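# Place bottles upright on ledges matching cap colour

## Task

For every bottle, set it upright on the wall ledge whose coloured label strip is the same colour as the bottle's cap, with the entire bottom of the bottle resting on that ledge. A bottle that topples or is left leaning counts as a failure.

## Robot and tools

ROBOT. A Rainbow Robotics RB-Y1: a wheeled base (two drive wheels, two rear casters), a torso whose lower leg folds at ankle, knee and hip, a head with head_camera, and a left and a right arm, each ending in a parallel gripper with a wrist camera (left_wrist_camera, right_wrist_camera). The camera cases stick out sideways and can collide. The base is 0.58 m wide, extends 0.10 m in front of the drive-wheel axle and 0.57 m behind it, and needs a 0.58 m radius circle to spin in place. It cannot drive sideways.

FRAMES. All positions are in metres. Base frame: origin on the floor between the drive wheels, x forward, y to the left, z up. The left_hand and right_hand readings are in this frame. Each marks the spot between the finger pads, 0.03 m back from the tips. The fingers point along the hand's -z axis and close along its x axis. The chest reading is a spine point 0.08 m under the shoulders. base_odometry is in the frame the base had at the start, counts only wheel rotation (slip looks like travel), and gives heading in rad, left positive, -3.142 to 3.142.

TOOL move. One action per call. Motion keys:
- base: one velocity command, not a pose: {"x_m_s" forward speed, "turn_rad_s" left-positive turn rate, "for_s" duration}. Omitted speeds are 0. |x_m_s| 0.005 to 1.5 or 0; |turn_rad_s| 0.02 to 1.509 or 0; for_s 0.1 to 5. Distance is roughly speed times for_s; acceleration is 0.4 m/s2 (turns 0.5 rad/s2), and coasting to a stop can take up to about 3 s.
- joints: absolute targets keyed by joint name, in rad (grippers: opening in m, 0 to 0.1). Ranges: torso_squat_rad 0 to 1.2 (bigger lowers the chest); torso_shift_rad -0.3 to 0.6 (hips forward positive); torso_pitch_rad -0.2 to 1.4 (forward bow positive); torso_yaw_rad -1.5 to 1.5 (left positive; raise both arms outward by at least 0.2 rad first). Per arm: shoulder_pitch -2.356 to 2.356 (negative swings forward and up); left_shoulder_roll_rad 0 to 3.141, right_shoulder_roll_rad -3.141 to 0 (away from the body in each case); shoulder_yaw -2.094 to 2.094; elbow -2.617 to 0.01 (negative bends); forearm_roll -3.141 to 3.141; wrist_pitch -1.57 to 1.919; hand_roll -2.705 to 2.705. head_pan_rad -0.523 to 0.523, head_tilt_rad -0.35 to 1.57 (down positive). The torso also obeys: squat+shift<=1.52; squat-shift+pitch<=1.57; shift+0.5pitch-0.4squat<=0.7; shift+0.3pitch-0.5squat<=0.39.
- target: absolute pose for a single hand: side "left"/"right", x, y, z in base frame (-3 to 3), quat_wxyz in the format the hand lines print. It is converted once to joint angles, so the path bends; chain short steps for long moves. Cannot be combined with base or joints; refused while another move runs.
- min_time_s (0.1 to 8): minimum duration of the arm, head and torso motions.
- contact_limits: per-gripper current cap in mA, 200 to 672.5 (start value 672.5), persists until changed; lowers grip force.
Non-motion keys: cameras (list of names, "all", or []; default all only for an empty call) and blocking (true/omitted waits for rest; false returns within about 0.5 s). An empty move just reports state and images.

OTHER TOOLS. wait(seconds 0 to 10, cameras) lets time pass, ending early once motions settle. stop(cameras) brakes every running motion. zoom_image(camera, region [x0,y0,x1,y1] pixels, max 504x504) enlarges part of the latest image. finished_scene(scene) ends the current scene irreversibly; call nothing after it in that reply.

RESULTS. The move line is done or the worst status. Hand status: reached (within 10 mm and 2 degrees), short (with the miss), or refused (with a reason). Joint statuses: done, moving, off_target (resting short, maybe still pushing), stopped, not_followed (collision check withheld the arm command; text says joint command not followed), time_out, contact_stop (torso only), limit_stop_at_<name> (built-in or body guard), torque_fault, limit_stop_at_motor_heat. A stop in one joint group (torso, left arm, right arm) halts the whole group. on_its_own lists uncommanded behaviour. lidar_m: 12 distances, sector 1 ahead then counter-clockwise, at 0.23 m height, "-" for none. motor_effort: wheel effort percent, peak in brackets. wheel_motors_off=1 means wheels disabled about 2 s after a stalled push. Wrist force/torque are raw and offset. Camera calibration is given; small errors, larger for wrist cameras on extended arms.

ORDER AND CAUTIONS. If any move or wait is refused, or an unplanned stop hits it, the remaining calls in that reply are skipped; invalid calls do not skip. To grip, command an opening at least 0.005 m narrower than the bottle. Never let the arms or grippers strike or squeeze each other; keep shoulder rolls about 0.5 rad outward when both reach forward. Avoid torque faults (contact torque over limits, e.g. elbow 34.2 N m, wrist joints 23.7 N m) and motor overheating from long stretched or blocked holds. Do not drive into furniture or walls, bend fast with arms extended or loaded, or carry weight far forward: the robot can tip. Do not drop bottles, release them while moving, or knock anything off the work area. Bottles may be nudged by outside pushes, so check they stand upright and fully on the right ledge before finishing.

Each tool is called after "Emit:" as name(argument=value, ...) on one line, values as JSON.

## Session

Emit:
move(cameras=["head_camera"])

Emit:
zoom_image(camera="head_camera", region=[250, 0, 650, 120])

Scene clock: 0.00 s.
Joint torques (N m): no reading
External joint torques (N m): no reading
Motor temperatures (°C): left_arm=[34 38 32 38 34 42 39] | right_arm=[33 35 34 34 35 33 43]
Wrist force (N): no reading
Wrist torque (N m): no reading
Wrist force, peak (N): no reading
base_odometry: x=+0.000 y=+0.000 heading=+0.000
lidar_m: 3.84 3.65 2.01 1.81 2.18 2.22 2.00 2.01 2.46 2.46 2.15 2.96
base_status: not commanded
joint_positions: torso_squat_rad=+0.350 torso_shift_rad=+0.000 torso_pitch_rad=+0.000 torso_yaw_rad=+0.000 left_shoulder_pitch_rad=+0.030 left_shoulder_roll_rad=+0.006 left_shoulder_yaw_rad=+0.025 left_elbow_rad=-0.263 left_forearm_roll_rad=-0.030 left_wrist_pitch_rad=-0.019 left_hand_roll_rad=+0.030 left_gripper_m=+0.100 right_shoulder_pitch_rad=-0.002 right_shoulder_roll_rad=-0.038 right_shoulder_yaw_rad=+0.026 right_elbow_rad=-0.118 right_forearm_roll_rad=-0.036 right_wrist_pitch_rad=-0.015 right_hand_roll_rad=+0.033 right_gripper_m=+0.100 head_pan_rad=+0.000 head_tilt_rad=+0.400
joint_status: not commanded
wheel_motors_off: 0
motor_effort: left_wheel=+2 right_wheel=-1
chest: x=-0.2280 y=-0.0002 z=+1.2475 quat_wxyz=(+1.000, +0.000, +0.000, +0.000) (m; base frame)
left_hand: x=-0.1174 y=+0.2290 z=+0.5716 quat_wxyz=(+0.992, +0.006, -0.127, +0.017) (m; base frame)
right_hand: x=-0.1661 y=-0.2472 z=+0.5655 quat_wxyz=(+0.998, -0.018, -0.067, +0.013) (m; base frame)
pictures: head_camera
camera_calibration:
head_camera: T_world_to_cam=[[-0.0266783, -0.999329, 0.0251118, -0.0373587], [-0.355587, -0.0139909, -0.934538, 1.33801], [0.934262, -0.0338613, -0.354975, 0.64934], [0, 0, 0, 1]] pos_world=[-0.131872, 0.0033737, 1.48186]

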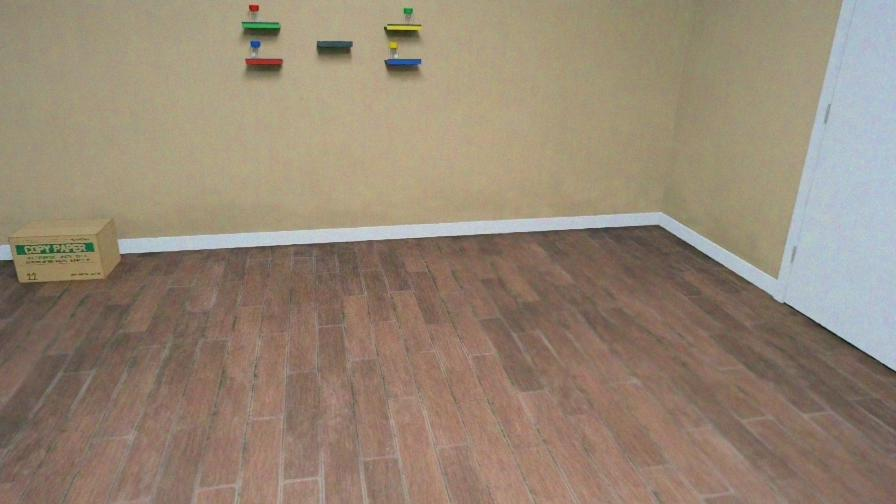

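Scaled by 1.260 from the camera's 896x504 image, which has a finer 1280x720 frame.

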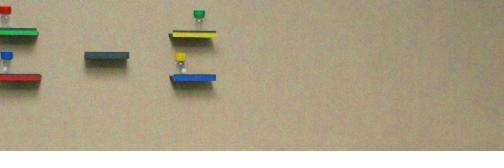

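Emit:
move(base={"turn_rad_s": 0.25, "for_s": 0.57})

Emit:
move(base={"x_m_s": 0.9, "for_s": 3.467}, joints={"left_shoulder_pitch_rad": 0.335, "left_shoulder_roll_rad": 0.977, "left_shoulder_yaw_rad": -0.072, "left_elbow_rad": -2.523, "left_forearm_roll_rad": -0.404, "left_wrist_pitch_rad": 0.715, "left_hand_roll_rad": -0.328, "right_shoulder_pitch_rad": 0.557, "right_shoulder_roll_rad": -0.939, "right_shoulder_yaw_rad": -0.318, "right_elbow_rad": -2.380, "right_forearm_roll_rad": 0.040, "right_wrist_pitch_rad": 0.354, "right_hand_roll_rad": 0.525, "head_tilt_rad": 0.35}, min_time_s=3, cameras=["head_camera"])

Scene clock: 4.53 s.
Joint torques (N m): left_arm=[-2.45 1.61 -0.54 -1.47 -0.16 -0.66 0.28] | right_arm=[-0.98 -1.73 0.23 0.56 -0.03 -0.16 0.12]
External joint torques (N m): left_arm=[-0.19 1.18 -0.57 -0.07 -0.16 -0.04 0.3] | right_arm=[0.51 -0.21 0.3 0.57 -0.06 0.16 0.11]
Wrist force (N): left_arm=[-0.7 0.9 -5.1] | right_arm=[2.2 -1.9 -4.4]
Wrist torque (N m): left_arm=[-0.20 0.04 -0.04] | right_arm=[0.21 0.00 -0.22]
Wrist force, peak (N): left_arm=[-0.6 1.2 -5.4] | right_arm=[2.9 -1.5 -6.1]
move: done
base_odometry: x=+0.000 y=+0.000 heading=+0.141
lidar_m: 3.84 2.73 2.00 1.80 2.23 2.09 2.00 2.07 2.56 2.46 2.16 3.34
base_status: done (sent for 0.57 of 0.57 s)
joint_positions: torso_squat_rad=+0.350 torso_shift_rad=+0.000 torso_pitch_rad=+0.000 torso_yaw_rad=+0.000 left_shoulder_pitch_rad=+0.030 left_shoulder_roll_rad=+0.006 left_shoulder_yaw_rad=+0.025 left_elbow_rad=-0.263 left_forearm_roll_rad=-0.030 left_wrist_pitch_rad=-0.019 left_hand_roll_rad=+0.030 left_gripper_m=+0.100 right_shoulder_pitch_rad=-0.002 right_shoulder_roll_rad=-0.038 right_shoulder_yaw_rad=+0.026 right_elbow_rad=-0.118 right_forearm_roll_rad=-0.036 right_wrist_pitch_rad=-0.015 right_hand_roll_rad=+0.033 right_gripper_m=+0.100 head_pan_rad=+0.000 head_tilt_rad=+0.400
joint_status: not commanded
wheel_motors_off: 0
motor_effort: left_wheel=-1(27) right_wheel=+2(20)
chest: x=-0.2280 y=-0.0002 z=+1.2475 quat_wxyz=(+1.000, +0.000, +0.000, +0.000) (m; base frame)
left_hand: x=-0.1174 y=+0.2290 z=+0.5716 quat_wxyz=(+0.992, +0.006, -0.127, +0.017) (m; base frame)
right_hand: x=-0.1661 y=-0.2472 z=+0.5655 quat_wxyz=(+0.998, -0.018, -0.067, +0.013) (m; base frame)
pictures: none

Scene clock: 10.37 s.
Joint torques (N m): left_arm=[-5.36 10.69 6.31 -7.62 -1.24 -0.69 0.11] | right_arm=[-2.2 -12.87 -8.89 -5.16 0.76 -0.82 0.06]
External joint torques (N m): left_arm=[0.36 1.64 -1.46 -0.81 -0.08 -0.04 0.1] | right_arm=[1.15 -2.01 -0.14 0.41 0.13 0.17 0.07]
Wrist force (N): left_arm=[0.8 -5.2 1.0] | right_arm=[3.0 3.7 0.5]
Wrist torque (N m): left_arm=[0.19 0.11 0.03] | right_arm=[-0.18 0.03 -0.33]
Wrist force, peak (N): left_arm=[1.1 -5.3 1.4] | right_arm=[3.4 5.5 0.2]
move: done
base_odometry: x=+3.089 y=+0.440 heading=+0.142
lidar_m: 0.74 0.76 1.03 1.36 2.01 2.84 5.10 2.86 2.43 2.35 1.09 0.78
base_status: done (sent for 3.47 of 3.47 s)
joint_positions: torso_squat_rad=+0.350 torso_shift_rad=+0.000 torso_pitch_rad=+0.000 torso_yaw_rad=+0.000 left_shoulder_pitch_rad=+0.335 left_shoulder_roll_rad=+0.977 left_shoulder_yaw_rad=-0.072 left_elbow_rad=-2.523 left_forearm_roll_rad=-0.404 left_wrist_pitch_rad=+0.715 left_hand_roll_rad=-0.328 left_gripper_m=+0.100 right_shoulder_pitch_rad=+0.557 right_shoulder_roll_rad=-0.939 right_shoulder_yaw_rad=-0.318 right_elbow_rad=-2.380 right_forearm_roll_rad=+0.040 right_wrist_pitch_rad=+0.354 right_hand_roll_rad=+0.525 right_gripper_m=+0.100 head_pan_rad=+0.000 head_tilt_rad=+0.350
joint_status: all done
wheel_motors_off: 0
motor_effort: left_wheel=+0(37) right_wheel=-5(32)
chest: x=-0.2280 y=-0.0002 z=+1.2475 quat_wxyz=(+1.000, +0.000, +0.000, +0.000) (m; base frame)
left_hand: x=+0.1699 y=+0.3036 z=+1.2083 quat_wxyz=(+0.500, +0.499, -0.500, -0.501) (m; base frame)
right_hand: x=+0.1601 y=-0.3897 z=+1.2181 quat_wxyz=(+0.500, -0.500, -0.500, +0.500) (m; base frame)
pictures: head_camera
camera_calibration:
head_camera: T_world_to_cam=[[-0.0279929, -0.999325, 0.0237823, -0.0357971], [-0.3085, -0.0139935, -0.951121, 1.37171], [0.950812, -0.0339615, -0.307901, 0.584541], [0, 0, 0, 1]] pos_world=[-0.133618, 0.00327392, 1.48549]

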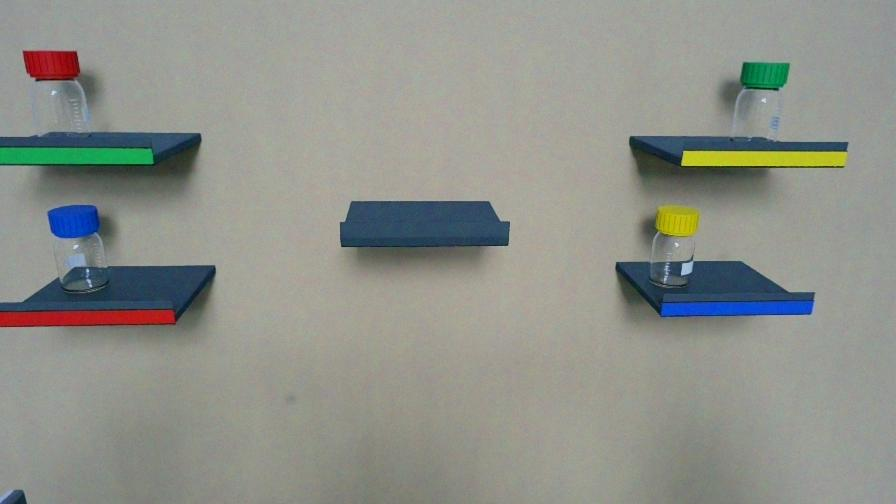

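Emit:
move(base={"x_m_s": 0.3, "for_s": 0.967}, joints={"head_pan_rad": 0.45})

Emit:
move(base={"turn_rad_s": 0.15, "for_s": 0.313})

Emit:
move(target={"side": "left", "x": 0.265, "y": 0.42, "z": 1.228, "quat_wxyz": [0.5, 0.5, -0.5, -0.5]}, min_time_s=0.7, cameras=["head_camera", "left_wrist_camera"])

Scene clock: 16.13 s.
Joint torques (N m): left_arm=[-5.64 10.19 6.14 -7.53 -1.22 -0.79 0.14] | right_arm=[-2.65 -12.4 -7.93 -5.18 0.78 -0.88 0.09]
External joint torques (N m): left_arm=[0.08 1.14 -1.63 -0.73 -0.06 -0.13 0.13] | right_arm=[0.69 -1.54 0.82 0.4 0.15 0.11 0.09]
Wrist force (N): left_arm=[1.0 -4.9 1.1] | right_arm=[3.2 4.4 0.7]
Wrist torque (N m): left_arm=[0.18 0.13 0.01] | right_arm=[-0.27 0.09 -0.32]
Wrist force, peak (N): left_arm=[0.9 -5.4 1.6] | right_arm=[4.2 4.8 1.3]
move: done
base_odometry: x=+3.376 y=+0.481 heading=+0.142
lidar_m: 0.45 0.47 0.63 1.32 2.12 2.63 5.39 3.02 2.45 2.06 0.68 0.48
base_status: done (sent for 0.97 of 0.97 s)
joint_positions: torso_squat_rad=+0.350 torso_shift_rad=+0.000 torso_pitch_rad=+0.000 torso_yaw_rad=+0.000 left_shoulder_pitch_rad=+0.335 left_shoulder_roll_rad=+0.977 left_shoulder_yaw_rad=-0.072 left_elbow_rad=-2.523 left_forearm_roll_rad=-0.404 left_wrist_pitch_rad=+0.715 left_hand_roll_rad=-0.328 left_gripper_m=+0.100 right_shoulder_pitch_rad=+0.557 right_shoulder_roll_rad=-0.939 right_shoulder_yaw_rad=-0.318 right_elbow_rad=-2.380 right_forearm_roll_rad=+0.040 right_wrist_pitch_rad=+0.354 right_hand_roll_rad=+0.525 right_gripper_m=+0.100 head_pan_rad=+0.450 head_tilt_rad=+0.350
joint_status: all done
wheel_motors_off: 0
motor_effort: left_wheel=+0(28) right_wheel=-5(18)
chest: x=-0.2280 y=-0.0002 z=+1.2475 quat_wxyz=(+1.000, +0.000, +0.000, +0.000) (m; base frame)
left_hand: x=+0.1699 y=+0.3036 z=+1.2083 quat_wxyz=(+0.500, +0.499, -0.500, -0.501) (m; base frame)
right_hand: x=+0.1601 y=-0.3898 z=+1.2181 quat_wxyz=(+0.500, -0.500, -0.500, +0.500) (m; base frame)
pictures: none

Scene clock: 17.07 s.
Joint torques (N m): left_arm=[-5.81 10.23 6.52 -7.58 -1.22 -0.73 0.16] | right_arm=[-2.43 -12.24 -8.21 -5.29 0.77 -0.69 -0.1]
External joint torques (N m): left_arm=[-0.09 1.18 -1.26 -0.77 -0.06 -0.08 0.15] | right_arm=[0.92 -1.38 0.54 0.29 0.13 0.3 -0.09]
Wrist force (N): left_arm=[1.1 -4.8 1.1] | right_arm=[3.3 5.0 0.5]
Wrist torque (N m): left_arm=[0.15 0.14 0.03] | right_arm=[-0.32 0.06 -0.30]
Wrist force, peak (N): left_arm=[0.6 -5.4 1.0] | right_arm=[3.5 5.1 0.5]
move: done
base_odometry: x=+3.376 y=+0.481 heading=+0.186
lidar_m: 0.45 0.47 0.64 1.32 2.13 3.08 5.39 3.01 2.42 1.74 0.65 0.46
base_status: done (sent for 0.3 of 0.3 s)
joint_positions: torso_squat_rad=+0.350 torso_shift_rad=+0.000 torso_pitch_rad=+0.000 torso_yaw_rad=+0.000 left_shoulder_pitch_rad=+0.335 left_shoulder_roll_rad=+0.977 left_shoulder_yaw_rad=-0.072 left_elbow_rad=-2.523 left_forearm_roll_rad=-0.404 left_wrist_pitch_rad=+0.715 left_hand_roll_rad=-0.328 left_gripper_m=+0.100 right_shoulder_pitch_rad=+0.557 right_shoulder_roll_rad=-0.939 right_shoulder_yaw_rad=-0.318 right_elbow_rad=-2.380 right_forearm_roll_rad=+0.040 right_wrist_pitch_rad=+0.354 right_hand_roll_rad=+0.525 right_gripper_m=+0.100 head_pan_rad=+0.450 head_tilt_rad=+0.350
joint_status: not commanded
wheel_motors_off: 0
motor_effort: left_wheel=-7(31) right_wheel=+3(25)
chest: x=-0.2280 y=-0.0003 z=+1.2475 quat_wxyz=(+1.000, +0.000, +0.000, +0.000) (m; base frame)
left_hand: x=+0.1699 y=+0.3036 z=+1.2083 quat_wxyz=(+0.500, +0.499, -0.500, -0.501) (m; base frame)
right_hand: x=+0.1601 y=-0.3898 z=+1.2181 quat_wxyz=(+0.500, -0.500, -0.500, +0.500) (m; base frame)
pictures: none

Scene clock: 18.37 s.
Joint torques (N m): left_arm=[-10.04 15.33 11.19 -3.9 -0.63 -0.22 0.19] | right_arm=[-3.21 -12.26 -8.37 -5.13 0.62 -0.79 0.04]
External joint torques (N m): left_arm=[0.37 0.39 -0.33 0.16 -0.07 0.08 0.18] | right_arm=[0.13 -1.4 0.38 0.44 -0.02 0.2 0.05]
Wrist force (N): left_arm=[0.9 -5.4 0.7] | right_arm=[2.8 4.9 -0.3]
Wrist torque (N m): left_arm=[0.23 0.13 -0.10] | right_arm=[-0.32 0.03 -0.34]
Wrist force, peak (N): left_arm=[1.3 -6.1 1.4] | right_arm=[3.6 5.1 0.2]
move: done
base_odometry: x=+3.376 y=+0.481 heading=+0.186
lidar_m: 0.45 0.47 0.65 1.32 2.12 3.08 5.39 3.01 2.42 1.74 0.64 0.46
base_status: not commanded
joint_positions: torso_squat_rad=+0.350 torso_shift_rad=+0.000 torso_pitch_rad=+0.000 torso_yaw_rad=+0.000 left_shoulder_pitch_rad=+0.109 left_shoulder_roll_rad=+1.203 left_shoulder_yaw_rad=+0.004 left_elbow_rad=-1.977 left_forearm_roll_rad=-0.234 left_wrist_pitch_rad=+0.343 left_hand_roll_rad=-0.149 left_gripper_m=+0.100 right_shoulder_pitch_rad=+0.557 right_shoulder_roll_rad=-0.939 right_shoulder_yaw_rad=-0.318 right_elbow_rad=-2.380 right_forearm_roll_rad=+0.040 right_wrist_pitch_rad=+0.354 right_hand_roll_rad=+0.525 right_gripper_m=+0.100 head_pan_rad=+0.450 head_tilt_rad=+0.350
joint_status: all done
wheel_motors_off: 0
motor_effort: left_wheel=-9(9) right_wheel=+3(4)
chest: x=-0.2280 y=-0.0002 z=+1.2475 quat_wxyz=(+1.000, +0.000, +0.000, +0.000) (m; base frame)
left_hand: x=+0.2650 y=+0.4199 z=+1.2283 quat_wxyz=(+0.500, +0.500, -0.500, -0.500) (m; base frame)
left_hand_status: reached (checked arc, planned for 0.9 s): 0 mm and 0.0 deg off.
right_hand: x=+0.1601 y=-0.3897 z=+1.2181 quat_wxyz=(+0.500, -0.500, -0.500, +0.500) (m; base frame)
pictures: head_camera, left_wrist_camera
camera_calibration:
head_camera: T_world_to_cam=[[0.409528, -0.911987, 0.0238079, 0.0543397], [-0.271319, -0.146669, -0.951249, 1.37956], [0.871018, 0.383103, -0.307505, 0.567736], [0, 0, 0, 1]] pos_world=[-0.14246, 0.0343945, 1.48559]
left_wrist_camera: T_world_to_cam=[[-0.0362506, -0.999329, -0.00531069, 0.434737], [-0.466397, 0.021618, -0.884311, 1.22795], [0.883832, -0.0295799, -0.466868, 0.425911], [0, 0, 0, 1]] pos_world=[0.212038, 0.420498, 1.28704]

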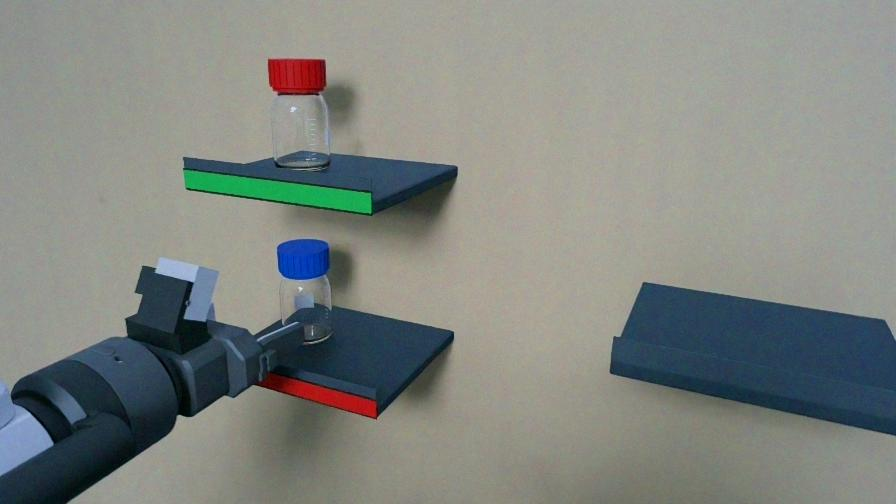

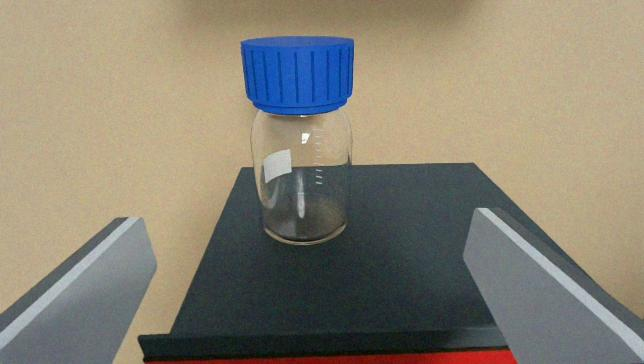

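Emit:
move(target={"side": "left", "x": 0.359, "y": 0.4255, "z": 1.2275, "quat_wxyz": [0.5, 0.5, -0.5, -0.5]}, min_time_s=0.6, cameras=["left_wrist_camera"])

Emit:
move(joints={"left_gripper_m": 0.045}, cameras=["head_camera", "left_wrist_camera"])

Scene clock: 20.20 s.
Joint torques (N m): left_arm=[-16.48 16.69 11.18 -3.76 -0.34 -0.4 0.32] | right_arm=[-2.89 -12.41 -8.07 -5.36 0.78 -0.71 0.17]
External joint torques (N m): left_arm=[-0.3 0.45 -0.37 0.49 0.01 0.07 0.3] | right_arm=[0.45 -1.55 0.68 0.22 0.14 0.28 0.17]
Wrist force (N): left_arm=[1.0 -5.0 0.8] | right_arm=[3.9 4.7 0.4]
Wrist torque (N m): left_arm=[0.18 0.12 0.02] | right_arm=[-0.30 0.14 -0.30]
Wrist force, peak (N): left_arm=[0.2 -6.3 1.1] | right_arm=[3.4 5.3 0.3]
move: done
base_odometry: x=+3.376 y=+0.481 heading=+0.186
lidar_m: 0.45 0.47 0.65 1.32 2.13 3.07 5.39 3.01 2.42 1.74 0.64 0.47
base_status: not commanded
joint_positions: torso_squat_rad=+0.350 torso_shift_rad=+0.000 torso_pitch_rad=+0.000 torso_yaw_rad=+0.000 left_shoulder_pitch_rad=-0.368 left_shoulder_roll_rad=+1.132 left_shoulder_yaw_rad=-0.305 left_elbow_rad=-1.552 left_forearm_roll_rad=-0.162 left_wrist_pitch_rad=+0.243 left_hand_roll_rad=-0.236 left_gripper_m=+0.100 right_shoulder_pitch_rad=+0.557 right_shoulder_roll_rad=-0.939 right_shoulder_yaw_rad=-0.318 right_elbow_rad=-2.380 right_forearm_roll_rad=+0.040 right_wrist_pitch_rad=+0.354 right_hand_roll_rad=+0.525 right_gripper_m=+0.100 head_pan_rad=+0.450 head_tilt_rad=+0.350
joint_status: all done
wheel_motors_off: 0
motor_effort: left_wheel=-10(11) right_wheel=+4(5)
chest: x=-0.2280 y=-0.0002 z=+1.2475 quat_wxyz=(+1.000, +0.000, +0.000, +0.000) (m; base frame)
left_hand: x=+0.3589 y=+0.4254 z=+1.2280 quat_wxyz=(+0.500, +0.500, -0.500, -0.500) (m; base frame)
left_hand_status: reached (checked arc, planned for 0.8 s): 0 mm and 0.0 deg off.
right_hand: x=+0.1600 y=-0.3898 z=+1.2181 quat_wxyz=(+0.500, -0.500, -0.500, +0.500) (m; base frame)
pictures: left_wrist_camera
camera_calibration:
left_wrist_camera: T_world_to_cam=[[-0.0358892, -0.999342, -0.00528492, 0.443398], [-0.466094, 0.0214162, -0.884476, 1.27157], [0.884007, -0.0292799, -0.466556, 0.342355], [0, 0, 0, 1]] pos_world=[0.305939, 0.425898, 1.28674]

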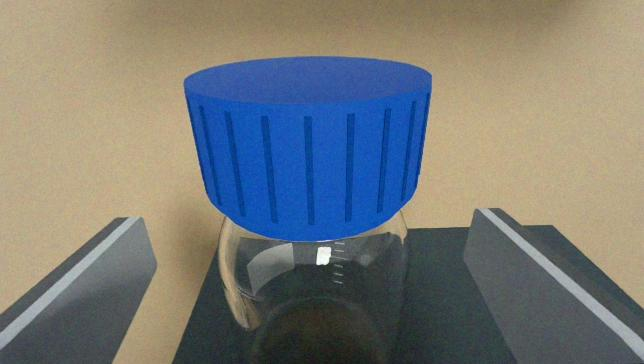

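Scene clock: 21.33 s.
Joint torques (N m): left_arm=[-16.13 16.74 11.3 -3.76 -0.48 -0.49 0.13] | right_arm=[-2.48 -12.55 -7.85 -5 0.58 -0.8 -0.06]
External joint torques (N m): left_arm=[0.05 0.5 -0.25 0.49 -0.13 -0.02 0.12] | right_arm=[0.87 -1.69 0.9 0.57 -0.05 0.19 -0.05]
Wrist force (N): left_arm=[1.4 -5.2 0.3] | right_arm=[3.6 4.6 0.4]
Wrist torque (N m): left_arm=[0.21 0.13 0.05] | right_arm=[-0.25 0.12 -0.33]
Wrist force, peak (N): left_arm=[0.9 -5.5 0.1] | right_arm=[3.4 5.2 0.4]
move: off_target
base_odometry: x=+3.376 y=+0.481 heading=+0.186
lidar_m: 0.45 0.47 0.64 1.33 2.12 3.08 5.39 3.01 2.42 1.74 0.64 0.47
base_status: not commanded
joint_positions: torso_squat_rad=+0.350 torso_shift_rad=+0.000 torso_pitch_rad=+0.000 torso_yaw_rad=+0.000 left_shoulder_pitch_rad=-0.368 left_shoulder_roll_rad=+1.132 left_shoulder_yaw_rad=-0.305 left_elbow_rad=-1.552 left_forearm_roll_rad=-0.162 left_wrist_pitch_rad=+0.243 left_hand_roll_rad=-0.236 left_gripper_m=+0.055 right_shoulder_pitch_rad=+0.557 right_shoulder_roll_rad=-0.939 right_shoulder_yaw_rad=-0.318 right_elbow_rad=-2.380 right_forearm_roll_rad=+0.040 right_wrist_pitch_rad=+0.354 right_hand_roll_rad=+0.525 right_gripper_m=+0.100 head_pan_rad=+0.450 head_tilt_rad=+0.350
joint_status: left_gripper_m off_target (ended at +0.055, target +0.045)
wheel_motors_off: 0
motor_effort: left_wheel=-10(11) right_wheel=+4(6)
chest: x=-0.2280 y=-0.0002 z=+1.2475 quat_wxyz=(+1.000, +0.000, +0.000, +0.000) (m; base frame)
left_hand: x=+0.3589 y=+0.4254 z=+1.2280 quat_wxyz=(+0.500, +0.500, -0.500, -0.500) (m; base frame)
right_hand: x=+0.1600 y=-0.3898 z=+1.2181 quat_wxyz=(+0.500, -0.500, -0.500, +0.500) (m; base frame)
pictures: head_camera, left_wrist_camera
camera_calibration:
head_camera: T_world_to_cam=[[0.409413, -0.912037, 0.0238498, 0.0542633], [-0.271307, -0.146665, -0.951253, 1.37957], [0.871076, 0.382985, -0.307489, 0.567724], [0, 0, 0, 1]] pos_world=[-0.14246, 0.034395, 1.48559]
left_wrist_camera: T_world_to_cam=[[-0.0358892, -0.999342, -0.00528492, 0.443398], [-0.466094, 0.0214162, -0.884476, 1.27157], [0.884007, -0.0292799, -0.466556, 0.342355], [0, 0, 0, 1]] pos_world=[0.305939, 0.425898, 1.28674]

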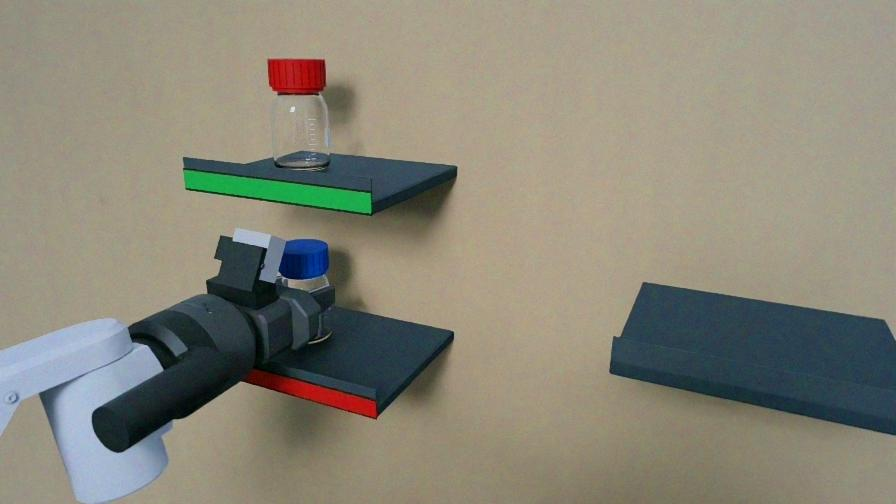

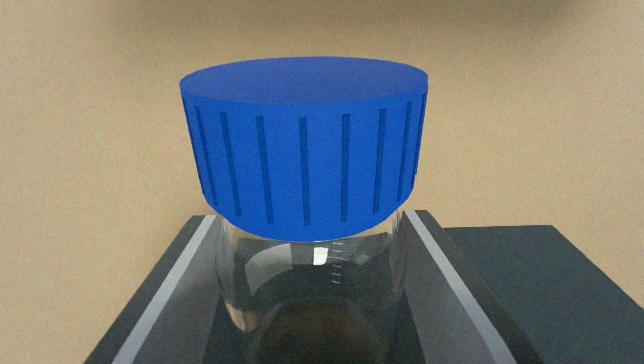

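Emit:
move(target={"side": "left", "x": 0.318, "y": 0.424, "z": 1.244, "quat_wxyz": [0.5, 0.5, -0.5, -0.5]}, min_time_s=0.5)

Emit:
move(target={"side": "left", "x": 0.285, "y": 0.405, "z": 1.277, "quat_wxyz": [0.5, 0.5, -0.5, -0.5]}, min_time_s=0.5)

Emit:
move(target={"side": "left", "x": 0.21, "y": 0.25, "z": 1.32, "quat_wxyz": [0.5, 0.5, -0.5, -0.5]}, min_time_s=0.8)

Emit:
move(target={"side": "left", "x": 0.21, "y": 0.04, "z": 1.36, "quat_wxyz": [0.5, 0.5, -0.5, -0.5]}, min_time_s=0.8, cameras=["head_camera", "left_wrist_camera"])

Scene clock: 23.83 s.
Joint torques (N m): left_arm=[-15.38 17.48 13.3 -4.48 -0.71 -0.59 0.45] | right_arm=[-2.88 -11.93 -8.72 -5.17 0.84 -0.84 -0.09]
External joint torques (N m): left_arm=[-1.67 1.24 1.28 -0.97 -0.2 -0.23 0.44] | right_arm=[0.46 -1.07 0.04 0.41 0.2 0.15 -0.08]
Wrist force (N): left_arm=[1.0 -6.7 0.9] | right_arm=[3.5 4.5 0.4]
Wrist torque (N m): left_arm=[0.18 0.12 -0.09] | right_arm=[-0.20 0.12 -0.26]
Wrist force, peak (N): left_arm=[1.3 -7.9 0.0] | right_arm=[3.4 5.8 -0.2]
move: done
base_odometry: x=+3.376 y=+0.481 heading=+0.186
lidar_m: 0.45 0.46 0.64 1.32 2.12 3.08 5.39 3.00 2.42 1.74 0.65 0.46
base_status: not commanded
joint_positions: torso_squat_rad=+0.350 torso_shift_rad=+0.000 torso_pitch_rad=+0.000 torso_yaw_rad=+0.000 left_shoulder_pitch_rad=-0.185 left_shoulder_roll_rad=+1.236 left_shoulder_yaw_rad=-0.192 left_elbow_rad=-1.771 left_forearm_roll_rad=-0.152 left_wrist_pitch_rad=+0.320 left_hand_roll_rad=-0.176 left_gripper_m=+0.055 right_shoulder_pitch_rad=+0.557 right_shoulder_roll_rad=-0.939 right_shoulder_yaw_rad=-0.318 right_elbow_rad=-2.380 right_forearm_roll_rad=+0.040 right_wrist_pitch_rad=+0.354 right_hand_roll_rad=+0.525 right_gripper_m=+0.100 head_pan_rad=+0.450 head_tilt_rad=+0.350
joint_status: all done
wheel_motors_off: 0
motor_effort: left_wheel=-11(11) right_wheel=+5(6)
chest: x=-0.2280 y=-0.0002 z=+1.2475 quat_wxyz=(+1.000, +0.000, +0.000, +0.000) (m; base frame)
left_hand: x=+0.3180 y=+0.4241 z=+1.2439 quat_wxyz=(+0.500, +0.500, -0.500, -0.500) (m; base frame)
left_hand_status: reached (checked arc, planned for 0.5 s): 0 mm and 0.0 deg off.
right_hand: x=+0.1600 y=-0.3897 z=+1.2181 quat_wxyz=(+0.500, -0.500, -0.500, +0.500) (m; base frame)
pictures: none

Scene clock: 24.70 s.
Joint torques (N m): left_arm=[-13.03 17.11 12.75 -3.11 -0.9 -0.55 0.41] | right_arm=[-2.84 -12.23 -8.45 -5.05 0.72 -0.86 0.02]
External joint torques (N m): left_arm=[-1.11 1.63 0.68 -0.78 -0.13 -0.29 0.4] | right_arm=[0.5 -1.37 0.3 0.52 0.08 0.13 0.03]
Wrist force (N): left_arm=[0.8 -6.4 0.8] | right_arm=[3.3 4.2 -0.1]
Wrist torque (N m): left_arm=[0.13 0.09 -0.09] | right_arm=[-0.22 0.11 -0.30]
Wrist force, peak (N): left_arm=[1.4 -7.7 0.5] | right_arm=[3.8 5.4 0.3]
move: done
base_odometry: x=+3.376 y=+0.481 heading=+0.186
lidar_m: 0.45 0.47 0.65 1.32 2.12 3.08 5.39 3.01 2.42 1.74 0.65 0.47
base_status: not commanded
joint_positions: torso_squat_rad=+0.350 torso_shift_rad=+0.000 torso_pitch_rad=+0.000 torso_yaw_rad=+0.000 left_shoulder_pitch_rad=-0.052 left_shoulder_roll_rad=+1.358 left_shoulder_yaw_rad=-0.083 left_elbow_rad=-1.992 left_forearm_roll_rad=-0.088 left_wrist_pitch_rad=+0.451 left_hand_roll_rad=-0.131 left_gripper_m=+0.055 right_shoulder_pitch_rad=+0.557 right_shoulder_roll_rad=-0.939 right_shoulder_yaw_rad=-0.318 right_elbow_rad=-2.380 right_forearm_roll_rad=+0.040 right_wrist_pitch_rad=+0.354 right_hand_roll_rad=+0.525 right_gripper_m=+0.100 head_pan_rad=+0.450 head_tilt_rad=+0.350
joint_status: all done
wheel_motors_off: 0
motor_effort: left_wheel=-10(11) right_wheel=+4(6)
chest: x=-0.2280 y=-0.0002 z=+1.2475 quat_wxyz=(+1.000, +0.000, +0.000, +0.000) (m; base frame)
left_hand: x=+0.2851 y=+0.4050 z=+1.2769 quat_wxyz=(+0.500, +0.500, -0.500, -0.500) (m; base frame)
left_hand_status: reached (checked arc, planned for 0.5 s): 0 mm and 0.0 deg off.
right_hand: x=+0.1600 y=-0.3898 z=+1.2181 quat_wxyz=(+0.500, -0.500, -0.500, +0.500) (m; base frame)
pictures: none

Scene clock: 26.13 s.
Joint torques (N m): left_arm=[-12.75 10.91 10.34 -2.15 -2.38 -0.94 0.2] | right_arm=[-2.41 -13.32 -8.36 -5.22 0.64 -0.86 -0.01]
External joint torques (N m): left_arm=[-1.55 0.75 1.17 -0.43 -0.59 -0.37 0.19] | right_arm=[0.93 -2.46 0.4 0.36 0.01 0.13 0]
Wrist force (N): left_arm=[1.8 -5.9 1.0] | right_arm=[3.2 4.0 0.7]
Wrist torque (N m): left_arm=[0.07 0.21 0.03] | right_arm=[-0.15 0.06 -0.30]
Wrist force, peak (N): left_arm=[-10.5 -53.9 1.0] | right_arm=[3.3 5.4 0.6]
move: done
base_odometry: x=+3.376 y=+0.481 heading=+0.186
lidar_m: 0.45 0.47 0.65 1.32 2.12 3.07 5.39 3.02 2.43 1.75 0.64 0.47
base_status: not commanded
joint_positions: torso_squat_rad=+0.350 torso_shift_rad=+0.000 torso_pitch_rad=+0.000 torso_yaw_rad=+0.000 left_shoulder_pitch_rad=-0.370 left_shoulder_roll_rad=+1.255 left_shoulder_yaw_rad=-0.291 left_elbow_rad=-2.573 left_forearm_roll_rad=+0.006 left_wrist_pitch_rad=+1.225 left_hand_roll_rad=-0.285 left_gripper_m=+0.055 right_shoulder_pitch_rad=+0.557 right_shoulder_roll_rad=-0.939 right_shoulder_yaw_rad=-0.318 right_elbow_rad=-2.380 right_forearm_roll_rad=+0.040 right_wrist_pitch_rad=+0.354 right_hand_roll_rad=+0.525 right_gripper_m=+0.100 head_pan_rad=+0.450 head_tilt_rad=+0.350
joint_status: all done
wheel_motors_off: 0
motor_effort: left_wheel=-9(11) right_wheel=+4(5)
chest: x=-0.2279 y=-0.0002 z=+1.2475 quat_wxyz=(+1.000, +0.000, +0.000, +0.000) (m; base frame)
left_hand: x=+0.2100 y=+0.2501 z=+1.3196 quat_wxyz=(+0.500, +0.499, -0.500, -0.501) (m; base frame)
left_hand_status: reached (checked arc, planned for 0.9 s): 0 mm and 0.1 deg off.
right_hand: x=+0.1602 y=-0.3897 z=+1.2181 quat_wxyz=(+0.500, -0.500, -0.500, +0.500) (m; base frame)
pictures: none

Scene clock: 27.53 s.
Joint torques (N m): left_arm=[-17.02 5.48 8.85 -1.59 -1.8 -1.4 0.33] | right_arm=[-2.33 -12.16 -8.48 -5.3 0.69 -0.93 0.17]
External joint torques (N m): left_arm=[-0.4 2 0.24 0.46 -0.1 -0.37 0.31] | right_arm=[1.01 -1.3 0.28 0.27 0.05 0.06 0.18]
Wrist force (N): left_arm=[1.7 -6.2 1.3] | right_arm=[2.7 5.1 1.3]
Wrist torque (N m): left_arm=[0.10 0.22 0.02] | right_arm=[-0.33 -0.02 -0.31]
Wrist force, peak (N): left_arm=[3.1 -6.4 1.6] | right_arm=[3.9 4.9 1.2]
move: done
base_odometry: x=+3.376 y=+0.481 heading=+0.186
lidar_m: 0.45 0.47 0.66 1.32 2.12 3.07 5.39 3.01 2.42 1.74 0.64 0.47
base_status: not commanded
joint_positions: torso_squat_rad=+0.350 torso_shift_rad=+0.000 torso_pitch_rad=+0.000 torso_yaw_rad=+0.000 left_shoulder_pitch_rad=-1.130 left_shoulder_roll_rad=+0.457 left_shoulder_yaw_rad=-0.789 left_elbow_rad=-2.293 left_forearm_roll_rad=-0.250 left_wrist_pitch_rad=+1.892 left_hand_roll_rad=-0.535 left_gripper_m=+0.055 right_shoulder_pitch_rad=+0.557 right_shoulder_roll_rad=-0.939 right_shoulder_yaw_rad=-0.318 right_elbow_rad=-2.380 right_forearm_roll_rad=+0.040 right_wrist_pitch_rad=+0.354 right_hand_roll_rad=+0.525 right_gripper_m=+0.100 head_pan_rad=+0.450 head_tilt_rad=+0.350
joint_status: all done
wheel_motors_off: 0
motor_effort: left_wheel=-10(10) right_wheel=+4(5)
chest: x=-0.2280 y=-0.0002 z=+1.2475 quat_wxyz=(+1.000, +0.000, +0.000, +0.000) (m; base frame)
left_hand: x=+0.2098 y=+0.0398 z=+1.3601 quat_wxyz=(+0.500, +0.500, -0.500, -0.500) (m; base frame)
left_hand_status: reached (checked arc, planned for 1.0 s): 0 mm and 0.0 deg off.
right_hand: x=+0.1601 y=-0.3898 z=+1.2181 quat_wxyz=(+0.500, -0.500, -0.500, +0.500) (m; base frame)
pictures: head_camera, left_wrist_camera
camera_calibration:
head_camera: T_world_to_cam=[[0.409519, -0.911992, 0.0237685, 0.0543971], [-0.271418, -0.146668, -0.951221, 1.37951], [0.870992, 0.383091, -0.307595, 0.567866], [0, 0, 0, 1]] pos_world=[-0.14246, 0.0343946, 1.48559]
left_wrist_camera: T_world_to_cam=[[-0.0366074, -0.999317, -0.00512076, 0.0533768], [-0.466587, 0.0216232, -0.884211, 1.32695], [0.883717, -0.0299794, -0.46706, 0.525343], [0, 0, 0, 1]] pos_world=[0.156837, 0.0403969, 1.41894]

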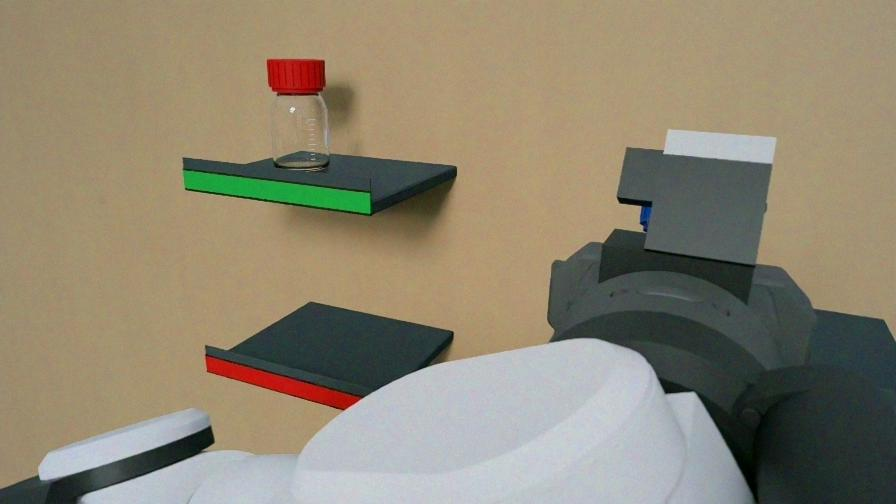

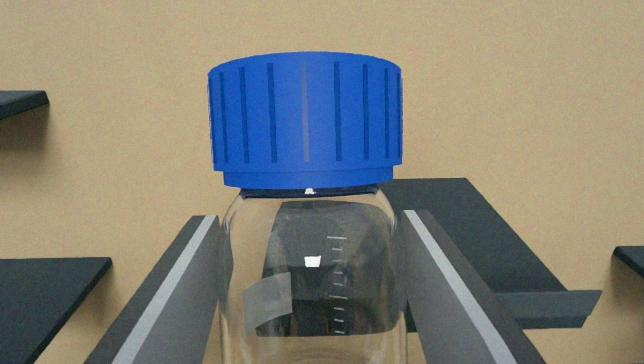

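Emit:
zoom_image(camera="left_wrist_camera", region=[180, 30, 440, 364])

Scaled by 1.509 from the camera's 644x364 image, which has a finer 1265x715 frame.

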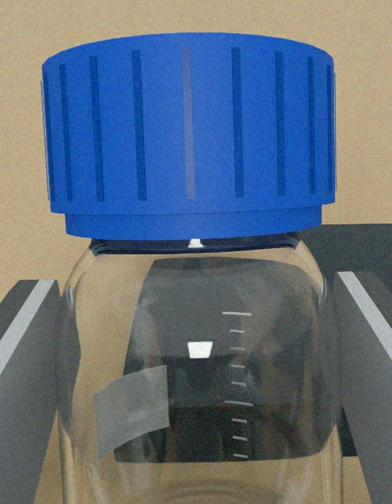

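Emit:
move(target={"side": "left", "x": 0.22, "y": 0.015, "z": 1.365, "quat_wxyz": [0.4638, 0.5338, -0.5338, -0.4638]}, min_time_s=0.8)

Emit:
move(joints={"head_pan_rad": 0.0}, cameras=["head_camera", "left_wrist_camera"])

Scene clock: 35.63 s.
Joint torques (N m): left_arm=[-19.24 3.38 8.1 -2.08 -1.97 -1.06 0.53] | right_arm=[-2.73 -12.15 -8.57 -5.11 0.52 -0.82 0.14]
External joint torques (N m): left_arm=[-2.17 0.07 -1.2 0.5 -0.17 -0.21 0.52] | right_arm=[0.62 -1.3 0.19 0.47 -0.12 0.17 0.14]
Wrist force (N): left_arm=[1.8 -5.8 2.0] | right_arm=[3.5 4.1 1.0]
Wrist torque (N m): left_arm=[0.05 0.22 -0.10] | right_arm=[-0.17 0.09 -0.32]
Wrist force, peak (N): left_arm=[1.8 -6.4 2.4] | right_arm=[3.4 5.3 0.6]
move: done
base_odometry: x=+3.376 y=+0.481 heading=+0.186
lidar_m: 0.45 0.47 0.65 1.32 2.12 3.08 5.39 3.02 2.42 1.74 0.65 0.47
base_status: not commanded
joint_positions: torso_squat_rad=+0.350 torso_shift_rad=+0.000 torso_pitch_rad=+0.000 torso_yaw_rad=+0.000 left_shoulder_pitch_rad=-1.151 left_shoulder_roll_rad=+0.433 left_shoulder_yaw_rad=-0.912 left_elbow_rad=-2.188 left_forearm_roll_rad=-0.421 left_wrist_pitch_rad=+1.788 left_hand_roll_rad=-0.452 left_gripper_m=+0.055 right_shoulder_pitch_rad=+0.557 right_shoulder_roll_rad=-0.939 right_shoulder_yaw_rad=-0.318 right_elbow_rad=-2.380 right_forearm_roll_rad=+0.040 right_wrist_pitch_rad=+0.354 right_hand_roll_rad=+0.525 right_gripper_m=+0.100 head_pan_rad=+0.450 head_tilt_rad=+0.350
joint_status: all done
wheel_motors_off: 0
motor_effort: left_wheel=-9(10) right_wheel=+5(5)
chest: x=-0.2280 y=-0.0002 z=+1.2475 quat_wxyz=(+1.000, +0.000, +0.000, +0.000) (m; base frame)
left_hand: x=+0.2198 y=+0.0152 z=+1.3650 quat_wxyz=(+0.464, +0.534, -0.534, -0.464) (m; base frame)
left_hand_status: reached (checked arc, planned for 0.8 s): 0 mm and 0.1 deg off.
right_hand: x=+0.1601 y=-0.3898 z=+1.2181 quat_wxyz=(+0.500, -0.500, -0.500, +0.500) (m; base frame)
pictures: none

Scene clock: 36.60 s.
Joint torques (N m): left_arm=[-19.07 3.54 8.25 -1.97 -2.02 -1.16 0.4] | right_arm=[-2.68 -12.16 -8.66 -5.13 0.72 -0.81 -0.01]
External joint torques (N m): left_arm=[-2.01 0.23 -1.05 0.61 -0.22 -0.31 0.39] | right_arm=[0.67 -1.31 0.09 0.45 0.08 0.18 0]
Wrist force (N): left_arm=[1.8 -6.1 2.3] | right_arm=[3.3 4.1 0.5]
Wrist torque (N m): left_arm=[0.10 0.22 -0.12] | right_arm=[-0.19 0.10 -0.36]
Wrist force, peak (N): left_arm=[2.0 -6.2 2.3] | right_arm=[3.8 5.0 0.4]
move: done
base_odometry: x=+3.376 y=+0.481 heading=+0.186
lidar_m: 0.45 0.47 0.66 1.33 2.11 3.07 5.38 3.02 2.42 1.73 0.65 0.47
base_status: not commanded
joint_positions: torso_squat_rad=+0.350 torso_shift_rad=+0.000 torso_pitch_rad=+0.000 torso_yaw_rad=+0.000 left_shoulder_pitch_rad=-1.151 left_shoulder_roll_rad=+0.433 left_shoulder_yaw_rad=-0.912 left_elbow_rad=-2.188 left_forearm_roll_rad=-0.421 left_wrist_pitch_rad=+1.788 left_hand_roll_rad=-0.452 left_gripper_m=+0.055 right_shoulder_pitch_rad=+0.557 right_shoulder_roll_rad=-0.939 right_shoulder_yaw_rad=-0.318 right_elbow_rad=-2.380 right_forearm_roll_rad=+0.040 right_wrist_pitch_rad=+0.354 right_hand_roll_rad=+0.525 right_gripper_m=+0.100 head_pan_rad=+0.000 head_tilt_rad=+0.350
joint_status: all done
wheel_motors_off: 0
motor_effort: left_wheel=-10(10) right_wheel=+5(6)
chest: x=-0.2280 y=-0.0002 z=+1.2475 quat_wxyz=(+1.000, +0.000, +0.000, +0.000) (m; base frame)
left_hand: x=+0.2198 y=+0.0152 z=+1.3650 quat_wxyz=(+0.464, +0.534, -0.534, -0.464) (m; base frame)
right_hand: x=+0.1601 y=-0.3898 z=+1.2181 quat_wxyz=(+0.500, -0.500, -0.500, +0.500) (m; base frame)
pictures: head_camera, left_wrist_camera
camera_calibration:
head_camera: T_world_to_cam=[[-0.0278982, -0.999329, 0.0237506, -0.0357376], [-0.308499, -0.0139925, -0.951122, 1.37171], [0.950815, -0.0338616, -0.307902, 0.584543], [0, 0, 0, 1]] pos_world=[-0.133618, 0.0032737, 1.48549]
left_wrist_camera: T_world_to_cam=[[-0.0355158, -0.999312, -0.0106979, 0.0365928], [-0.339043, 0.0221181, -0.940511, 1.38535], [0.9401, -0.0297759, -0.339596, 0.33158], [0, 0, 0, 1]] pos_world=[0.159275, 0.0157994, 1.41593]

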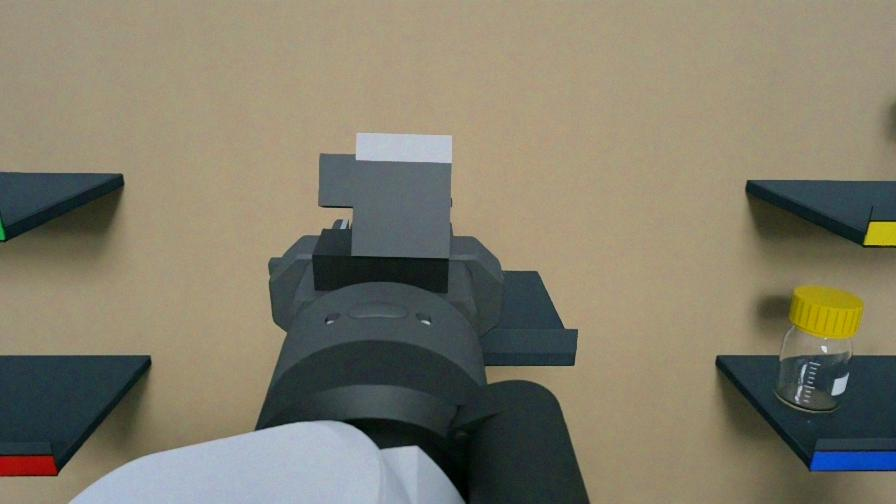

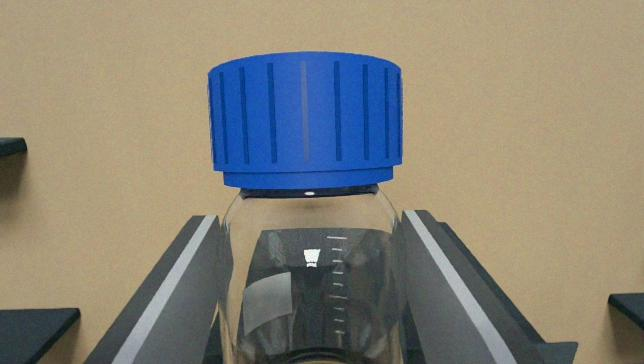

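Emit:
move(target={"side": "left", "x": 0.312, "y": -0.005, "z": 1.362, "quat_wxyz": [0.4638, 0.5338, -0.5338, -0.4638]}, min_time_s=0.9, cameras=["left_wrist_camera"])

Emit:
move(target={"side": "left", "x": 0.314, "y": -0.005, "z": 1.33, "quat_wxyz": [0.4638, 0.5338, -0.5338, -0.4638]}, min_time_s=0.6, cameras=["head_camera", "left_wrist_camera"])

Scene clock: 39.63 s.
Joint torques (N m): left_arm=[-22.12 4.61 11.28 -3.26 -2.13 -0.65 0.47] | right_arm=[-2.86 -12.09 -8.22 -5.32 0.64 -0.8 0.03]
External joint torques (N m): left_arm=[-1.84 -0.02 1.12 -0.02 -0.25 -0.03 0.46] | right_arm=[0.48 -1.24 0.53 0.26 0 0.19 0.03]
Wrist force (N): left_arm=[1.6 -6.0 2.2] | right_arm=[3.2 4.5 0.4]
Wrist torque (N m): left_arm=[0.08 0.21 -0.11] | right_arm=[-0.34 0.07 -0.32]
Wrist force, peak (N): left_arm=[2.3 -6.6 2.1] | right_arm=[3.9 4.8 -0.3]
move: done
base_odometry: x=+3.376 y=+0.481 heading=+0.186
lidar_m: 0.45 0.47 0.65 1.33 2.12 3.08 5.39 3.01 2.42 1.73 0.64 0.47
base_status: not commanded
joint_positions: torso_squat_rad=+0.350 torso_shift_rad=+0.000 torso_pitch_rad=+0.000 torso_yaw_rad=+0.000 left_shoulder_pitch_rad=-1.224 left_shoulder_roll_rad=+0.407 left_shoulder_yaw_rad=-0.897 left_elbow_rad=-1.781 left_forearm_roll_rad=-0.367 left_wrist_pitch_rad=+1.472 left_hand_roll_rad=-0.323 left_gripper_m=+0.055 right_shoulder_pitch_rad=+0.557 right_shoulder_roll_rad=-0.939 right_shoulder_yaw_rad=-0.318 right_elbow_rad=-2.380 right_forearm_roll_rad=+0.040 right_wrist_pitch_rad=+0.354 right_hand_roll_rad=+0.525 right_gripper_m=+0.100 head_pan_rad=+0.000 head_tilt_rad=+0.350
joint_status: all done
wheel_motors_off: 0
motor_effort: left_wheel=-10(10) right_wheel=+4(6)
chest: x=-0.2280 y=-0.0002 z=+1.2475 quat_wxyz=(+1.000, +0.000, +0.000, +0.000) (m; base frame)
left_hand: x=+0.3112 y=-0.0046 z=+1.3618 quat_wxyz=(+0.464, +0.534, -0.534, -0.464) (m; base frame)
left_hand_status: reached (checked arc, planned for 0.9 s): 1 mm and 0.0 deg off.
right_hand: x=+0.1601 y=-0.3897 z=+1.2181 quat_wxyz=(+0.500, -0.500, -0.500, +0.500) (m; base frame)
pictures: left_wrist_camera
camera_calibration:
left_wrist_camera: T_world_to_cam=[[-0.0352942, -0.99932, -0.0106708, 0.0199236], [-0.339052, 0.0220175, -0.94051, 1.41367], [0.940106, -0.0295766, -0.339598, 0.243948], [0, 0, 0, 1]] pos_world=[0.250675, -0.00400038, 1.41263]

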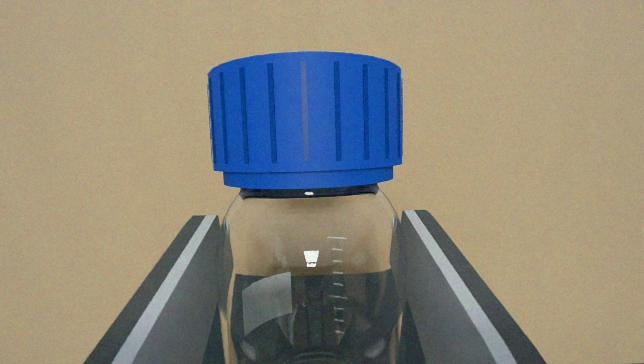

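Scene clock: 40.57 s.
Joint torques (N m): left_arm=[-21.77 4.03 9.33 -3.14 -2.31 -0.81 0.54] | right_arm=[-3.16 -11.87 -8.42 -5.15 0.54 -0.8 -0.09]
External joint torques (N m): left_arm=[-1.56 -0.09 -0.83 0.55 -0.4 -0.31 0.52] | right_arm=[0.18 -1.01 0.34 0.43 -0.09 0.19 -0.09]
Wrist force (N): left_arm=[1.9 -6.0 2.3] | right_arm=[2.9 4.5 -0.1]
Wrist torque (N m): left_arm=[0.09 0.24 -0.10] | right_arm=[-0.25 0.05 -0.28]
Wrist force, peak (N): left_arm=[1.8 -6.5 2.2] | right_arm=[3.2 5.4 0.5]
move: done
base_odometry: x=+3.376 y=+0.481 heading=+0.186
lidar_m: 0.45 0.47 0.65 1.33 2.13 3.08 5.39 3.01 2.43 1.74 0.65 0.47
base_status: not commanded
joint_positions: torso_squat_rad=+0.350 torso_shift_rad=+0.000 torso_pitch_rad=+0.000 torso_yaw_rad=+0.000 left_shoulder_pitch_rad=-1.168 left_shoulder_roll_rad=+0.399 left_shoulder_yaw_rad=-0.949 left_elbow_rad=-1.761 left_forearm_roll_rad=-0.433 left_wrist_pitch_rad=+1.446 left_hand_roll_rad=-0.263 left_gripper_m=+0.055 right_shoulder_pitch_rad=+0.557 right_shoulder_roll_rad=-0.939 right_shoulder_yaw_rad=-0.318 right_elbow_rad=-2.380 right_forearm_roll_rad=+0.040 right_wrist_pitch_rad=+0.354 right_hand_roll_rad=+0.525 right_gripper_m=+0.100 head_pan_rad=+0.000 head_tilt_rad=+0.350
joint_status: all done
wheel_motors_off: 0
motor_effort: left_wheel=-10(10) right_wheel=+4(6)
chest: x=-0.2280 y=-0.0002 z=+1.2475 quat_wxyz=(+1.000, +0.000, +0.000, +0.000) (m; base frame)
left_hand: x=+0.3140 y=-0.0049 z=+1.3302 quat_wxyz=(+0.464, +0.534, -0.534, -0.464) (m; base frame)
left_hand_status: reached (checked arc, planned for 0.6 s): 0 mm and 0.0 deg off.
right_hand: x=+0.1601 y=-0.3897 z=+1.2181 quat_wxyz=(+0.500, -0.500, -0.500, +0.500) (m; base frame)
pictures: head_camera, left_wrist_camera
camera_calibration:
head_camera: T_world_to_cam=[[-0.0279929, -0.999325, 0.0237823, -0.0357971], [-0.3085, -0.0139935, -0.951121, 1.37171], [0.950812, -0.0339615, -0.307901, 0.584541], [0, 0, 0, 1]] pos_world=[-0.133618, 0.00327392, 1.48549]
left_wrist_camera: T_world_to_cam=[[-0.0348023, -0.999345, -0.00990425, 0.0181959], [-0.338704, 0.021118, -0.940656, 1.38499], [0.940249, -0.0293824, -0.339217, 0.230107], [0, 0, 0, 1]] pos_world=[0.253376, -0.00430305, 1.38103]

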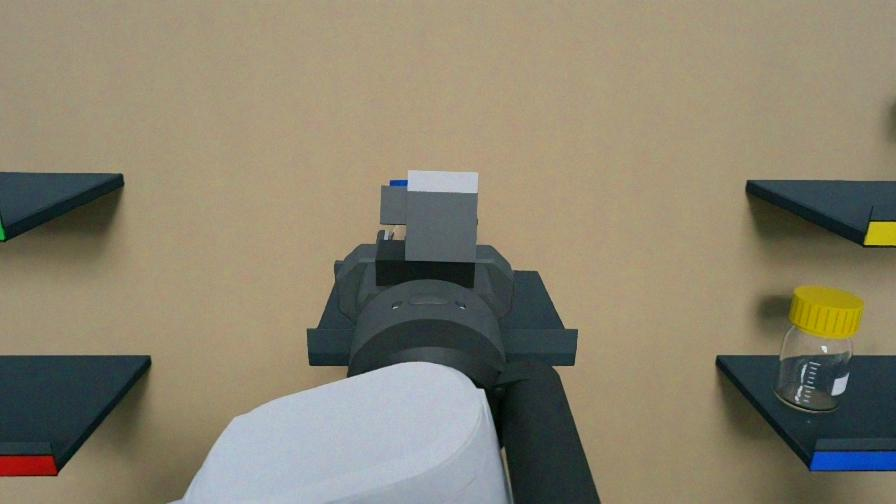

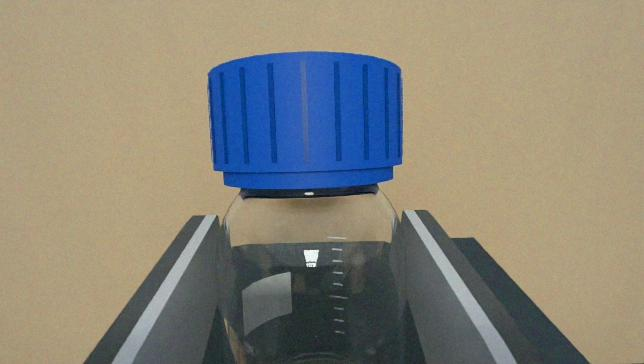

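Emit:
move(target={"side": "left", "x": 0.314, "y": -0.005, "z": 1.321, "quat_wxyz": [0.4638, 0.5338, -0.5338, -0.4638]}, min_time_s=0.4)

Emit:
move(target={"side": "left", "x": 0.314, "y": -0.005, "z": 1.317, "quat_wxyz": [0.4638, 0.5338, -0.5338, -0.4638]}, min_time_s=0.3, cameras=["left_wrist_camera"])

Scene clock: 41.67 s.
Joint torques (N m): left_arm=[-20.51 3.17 8.18 -3.08 -1.42 -0.89 0.55] | right_arm=[-2.54 -11.79 -8.51 -5.31 0.79 -0.88 0.17]
External joint torques (N m): left_arm=[-0.36 -0.8 -1.96 0.74 0.49 -0.42 0.54] | right_arm=[0.81 -0.93 0.24 0.26 0.15 0.11 0.18]
Wrist force (N): left_arm=[0.4 -2.3 2.3] | right_arm=[3.7 4.5 1.5]
Wrist torque (N m): left_arm=[0.17 0.26 -0.19] | right_arm=[-0.22 0.14 -0.28]
Wrist force, peak (N): left_arm=[1.8 -6.2 2.3] | right_arm=[4.0 4.7 0.6]
move: done
base_odometry: x=+3.376 y=+0.481 heading=+0.186
lidar_m: 0.45 0.47 0.65 1.32 2.12 3.08 5.39 3.01 2.43 1.74 0.64 0.47
base_status: not commanded
joint_positions: torso_squat_rad=+0.350 torso_shift_rad=+0.000 torso_pitch_rad=+0.000 torso_yaw_rad=+0.000 left_shoulder_pitch_rad=-1.153 left_shoulder_roll_rad=+0.396 left_shoulder_yaw_rad=-0.963 left_elbow_rad=-1.757 left_forearm_roll_rad=-0.452 left_wrist_pitch_rad=+1.441 left_hand_roll_rad=-0.247 left_gripper_m=+0.055 right_shoulder_pitch_rad=+0.557 right_shoulder_roll_rad=-0.939 right_shoulder_yaw_rad=-0.318 right_elbow_rad=-2.380 right_forearm_roll_rad=+0.040 right_wrist_pitch_rad=+0.354 right_hand_roll_rad=+0.525 right_gripper_m=+0.100 head_pan_rad=+0.000 head_tilt_rad=+0.350
joint_status: all done
wheel_motors_off: 0
motor_effort: left_wheel=-10(10) right_wheel=+4(6)
chest: x=-0.2280 y=-0.0002 z=+1.2475 quat_wxyz=(+1.000, +0.000, +0.000, +0.000) (m; base frame)
left_hand: x=+0.3139 y=-0.0049 z=+1.3215 quat_wxyz=(+0.464, +0.534, -0.534, -0.464) (m; base frame)
left_hand_status: reached (checked arc, planned for 0.4 s): 1 mm and 0.0 deg off.
right_hand: x=+0.1601 y=-0.3897 z=+1.2181 quat_wxyz=(+0.500, -0.500, -0.500, +0.500) (m; base frame)
pictures: none

Scene clock: 42.30 s.
Joint torques (N m): left_arm=[-12.4 1.47 3.48 -0.59 2 -0.34 0.66] | right_arm=[-2.96 -12.02 -8.68 -5.23 0.68 -0.99 0.19]
External joint torques (N m): left_arm=[7.74 -2.45 -6.66 3.26 3.92 0.12 0.65] | right_arm=[0.39 -1.16 0.07 0.35 0.04 0 0.2]
Wrist force (N): left_arm=[-1.3 11.6 1.5] | right_arm=[3.0 4.2 0.7]
Wrist torque (N m): left_arm=[0.64 0.29 -0.29] | right_arm=[-0.17 0.07 -0.31]
Wrist force, peak (N): left_arm=[-1.1 13.3 1.8] | right_arm=[2.9 5.4 0.1]
move: done
base_odometry: x=+3.376 y=+0.481 heading=+0.186
lidar_m: 0.45 0.47 0.65 1.32 2.12 3.07 5.39 3.01 2.42 1.74 0.65 0.47
base_status: not commanded
joint_positions: torso_squat_rad=+0.350 torso_shift_rad=+0.000 torso_pitch_rad=+0.000 torso_yaw_rad=+0.000 left_shoulder_pitch_rad=-1.148 left_shoulder_roll_rad=+0.396 left_shoulder_yaw_rad=-0.969 left_elbow_rad=-1.755 left_forearm_roll_rad=-0.462 left_wrist_pitch_rad=+1.439 left_hand_roll_rad=-0.239 left_gripper_m=+0.055 right_shoulder_pitch_rad=+0.557 right_shoulder_roll_rad=-0.939 right_shoulder_yaw_rad=-0.318 right_elbow_rad=-2.380 right_forearm_roll_rad=+0.040 right_wrist_pitch_rad=+0.354 right_hand_roll_rad=+0.525 right_gripper_m=+0.100 head_pan_rad=+0.000 head_tilt_rad=+0.350
joint_status: all done
wheel_motors_off: 0
motor_effort: left_wheel=-10(10) right_wheel=+4(5)
chest: x=-0.2282 y=-0.0002 z=+1.2475 quat_wxyz=(+1.000, +0.000, +0.000, +0.000) (m; base frame)
left_hand: x=+0.3136 y=-0.0049 z=+1.3195 quat_wxyz=(+0.463, +0.534, -0.535, -0.462) (m; base frame)
left_hand_status: reached (checked arc, planned for 0.3 s): 2 mm and 0.3 deg off.
right_hand: x=+0.1598 y=-0.3897 z=+1.2183 quat_wxyz=(+0.499, -0.500, -0.500, +0.500) (m; base frame)
pictures: left_wrist_camera
camera_calibration:
left_wrist_camera: T_world_to_cam=[[-0.0350258, -0.999346, -0.00900957, 0.0169924], [-0.334615, 0.0202216, -0.942138, 1.37544], [0.941704, -0.0299844, -0.335104, 0.220921], [0, 0, 0, 1]] pos_world=[0.252796, -0.00420817, 1.37004]

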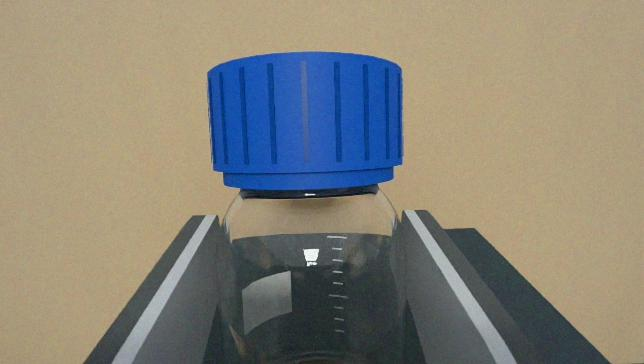

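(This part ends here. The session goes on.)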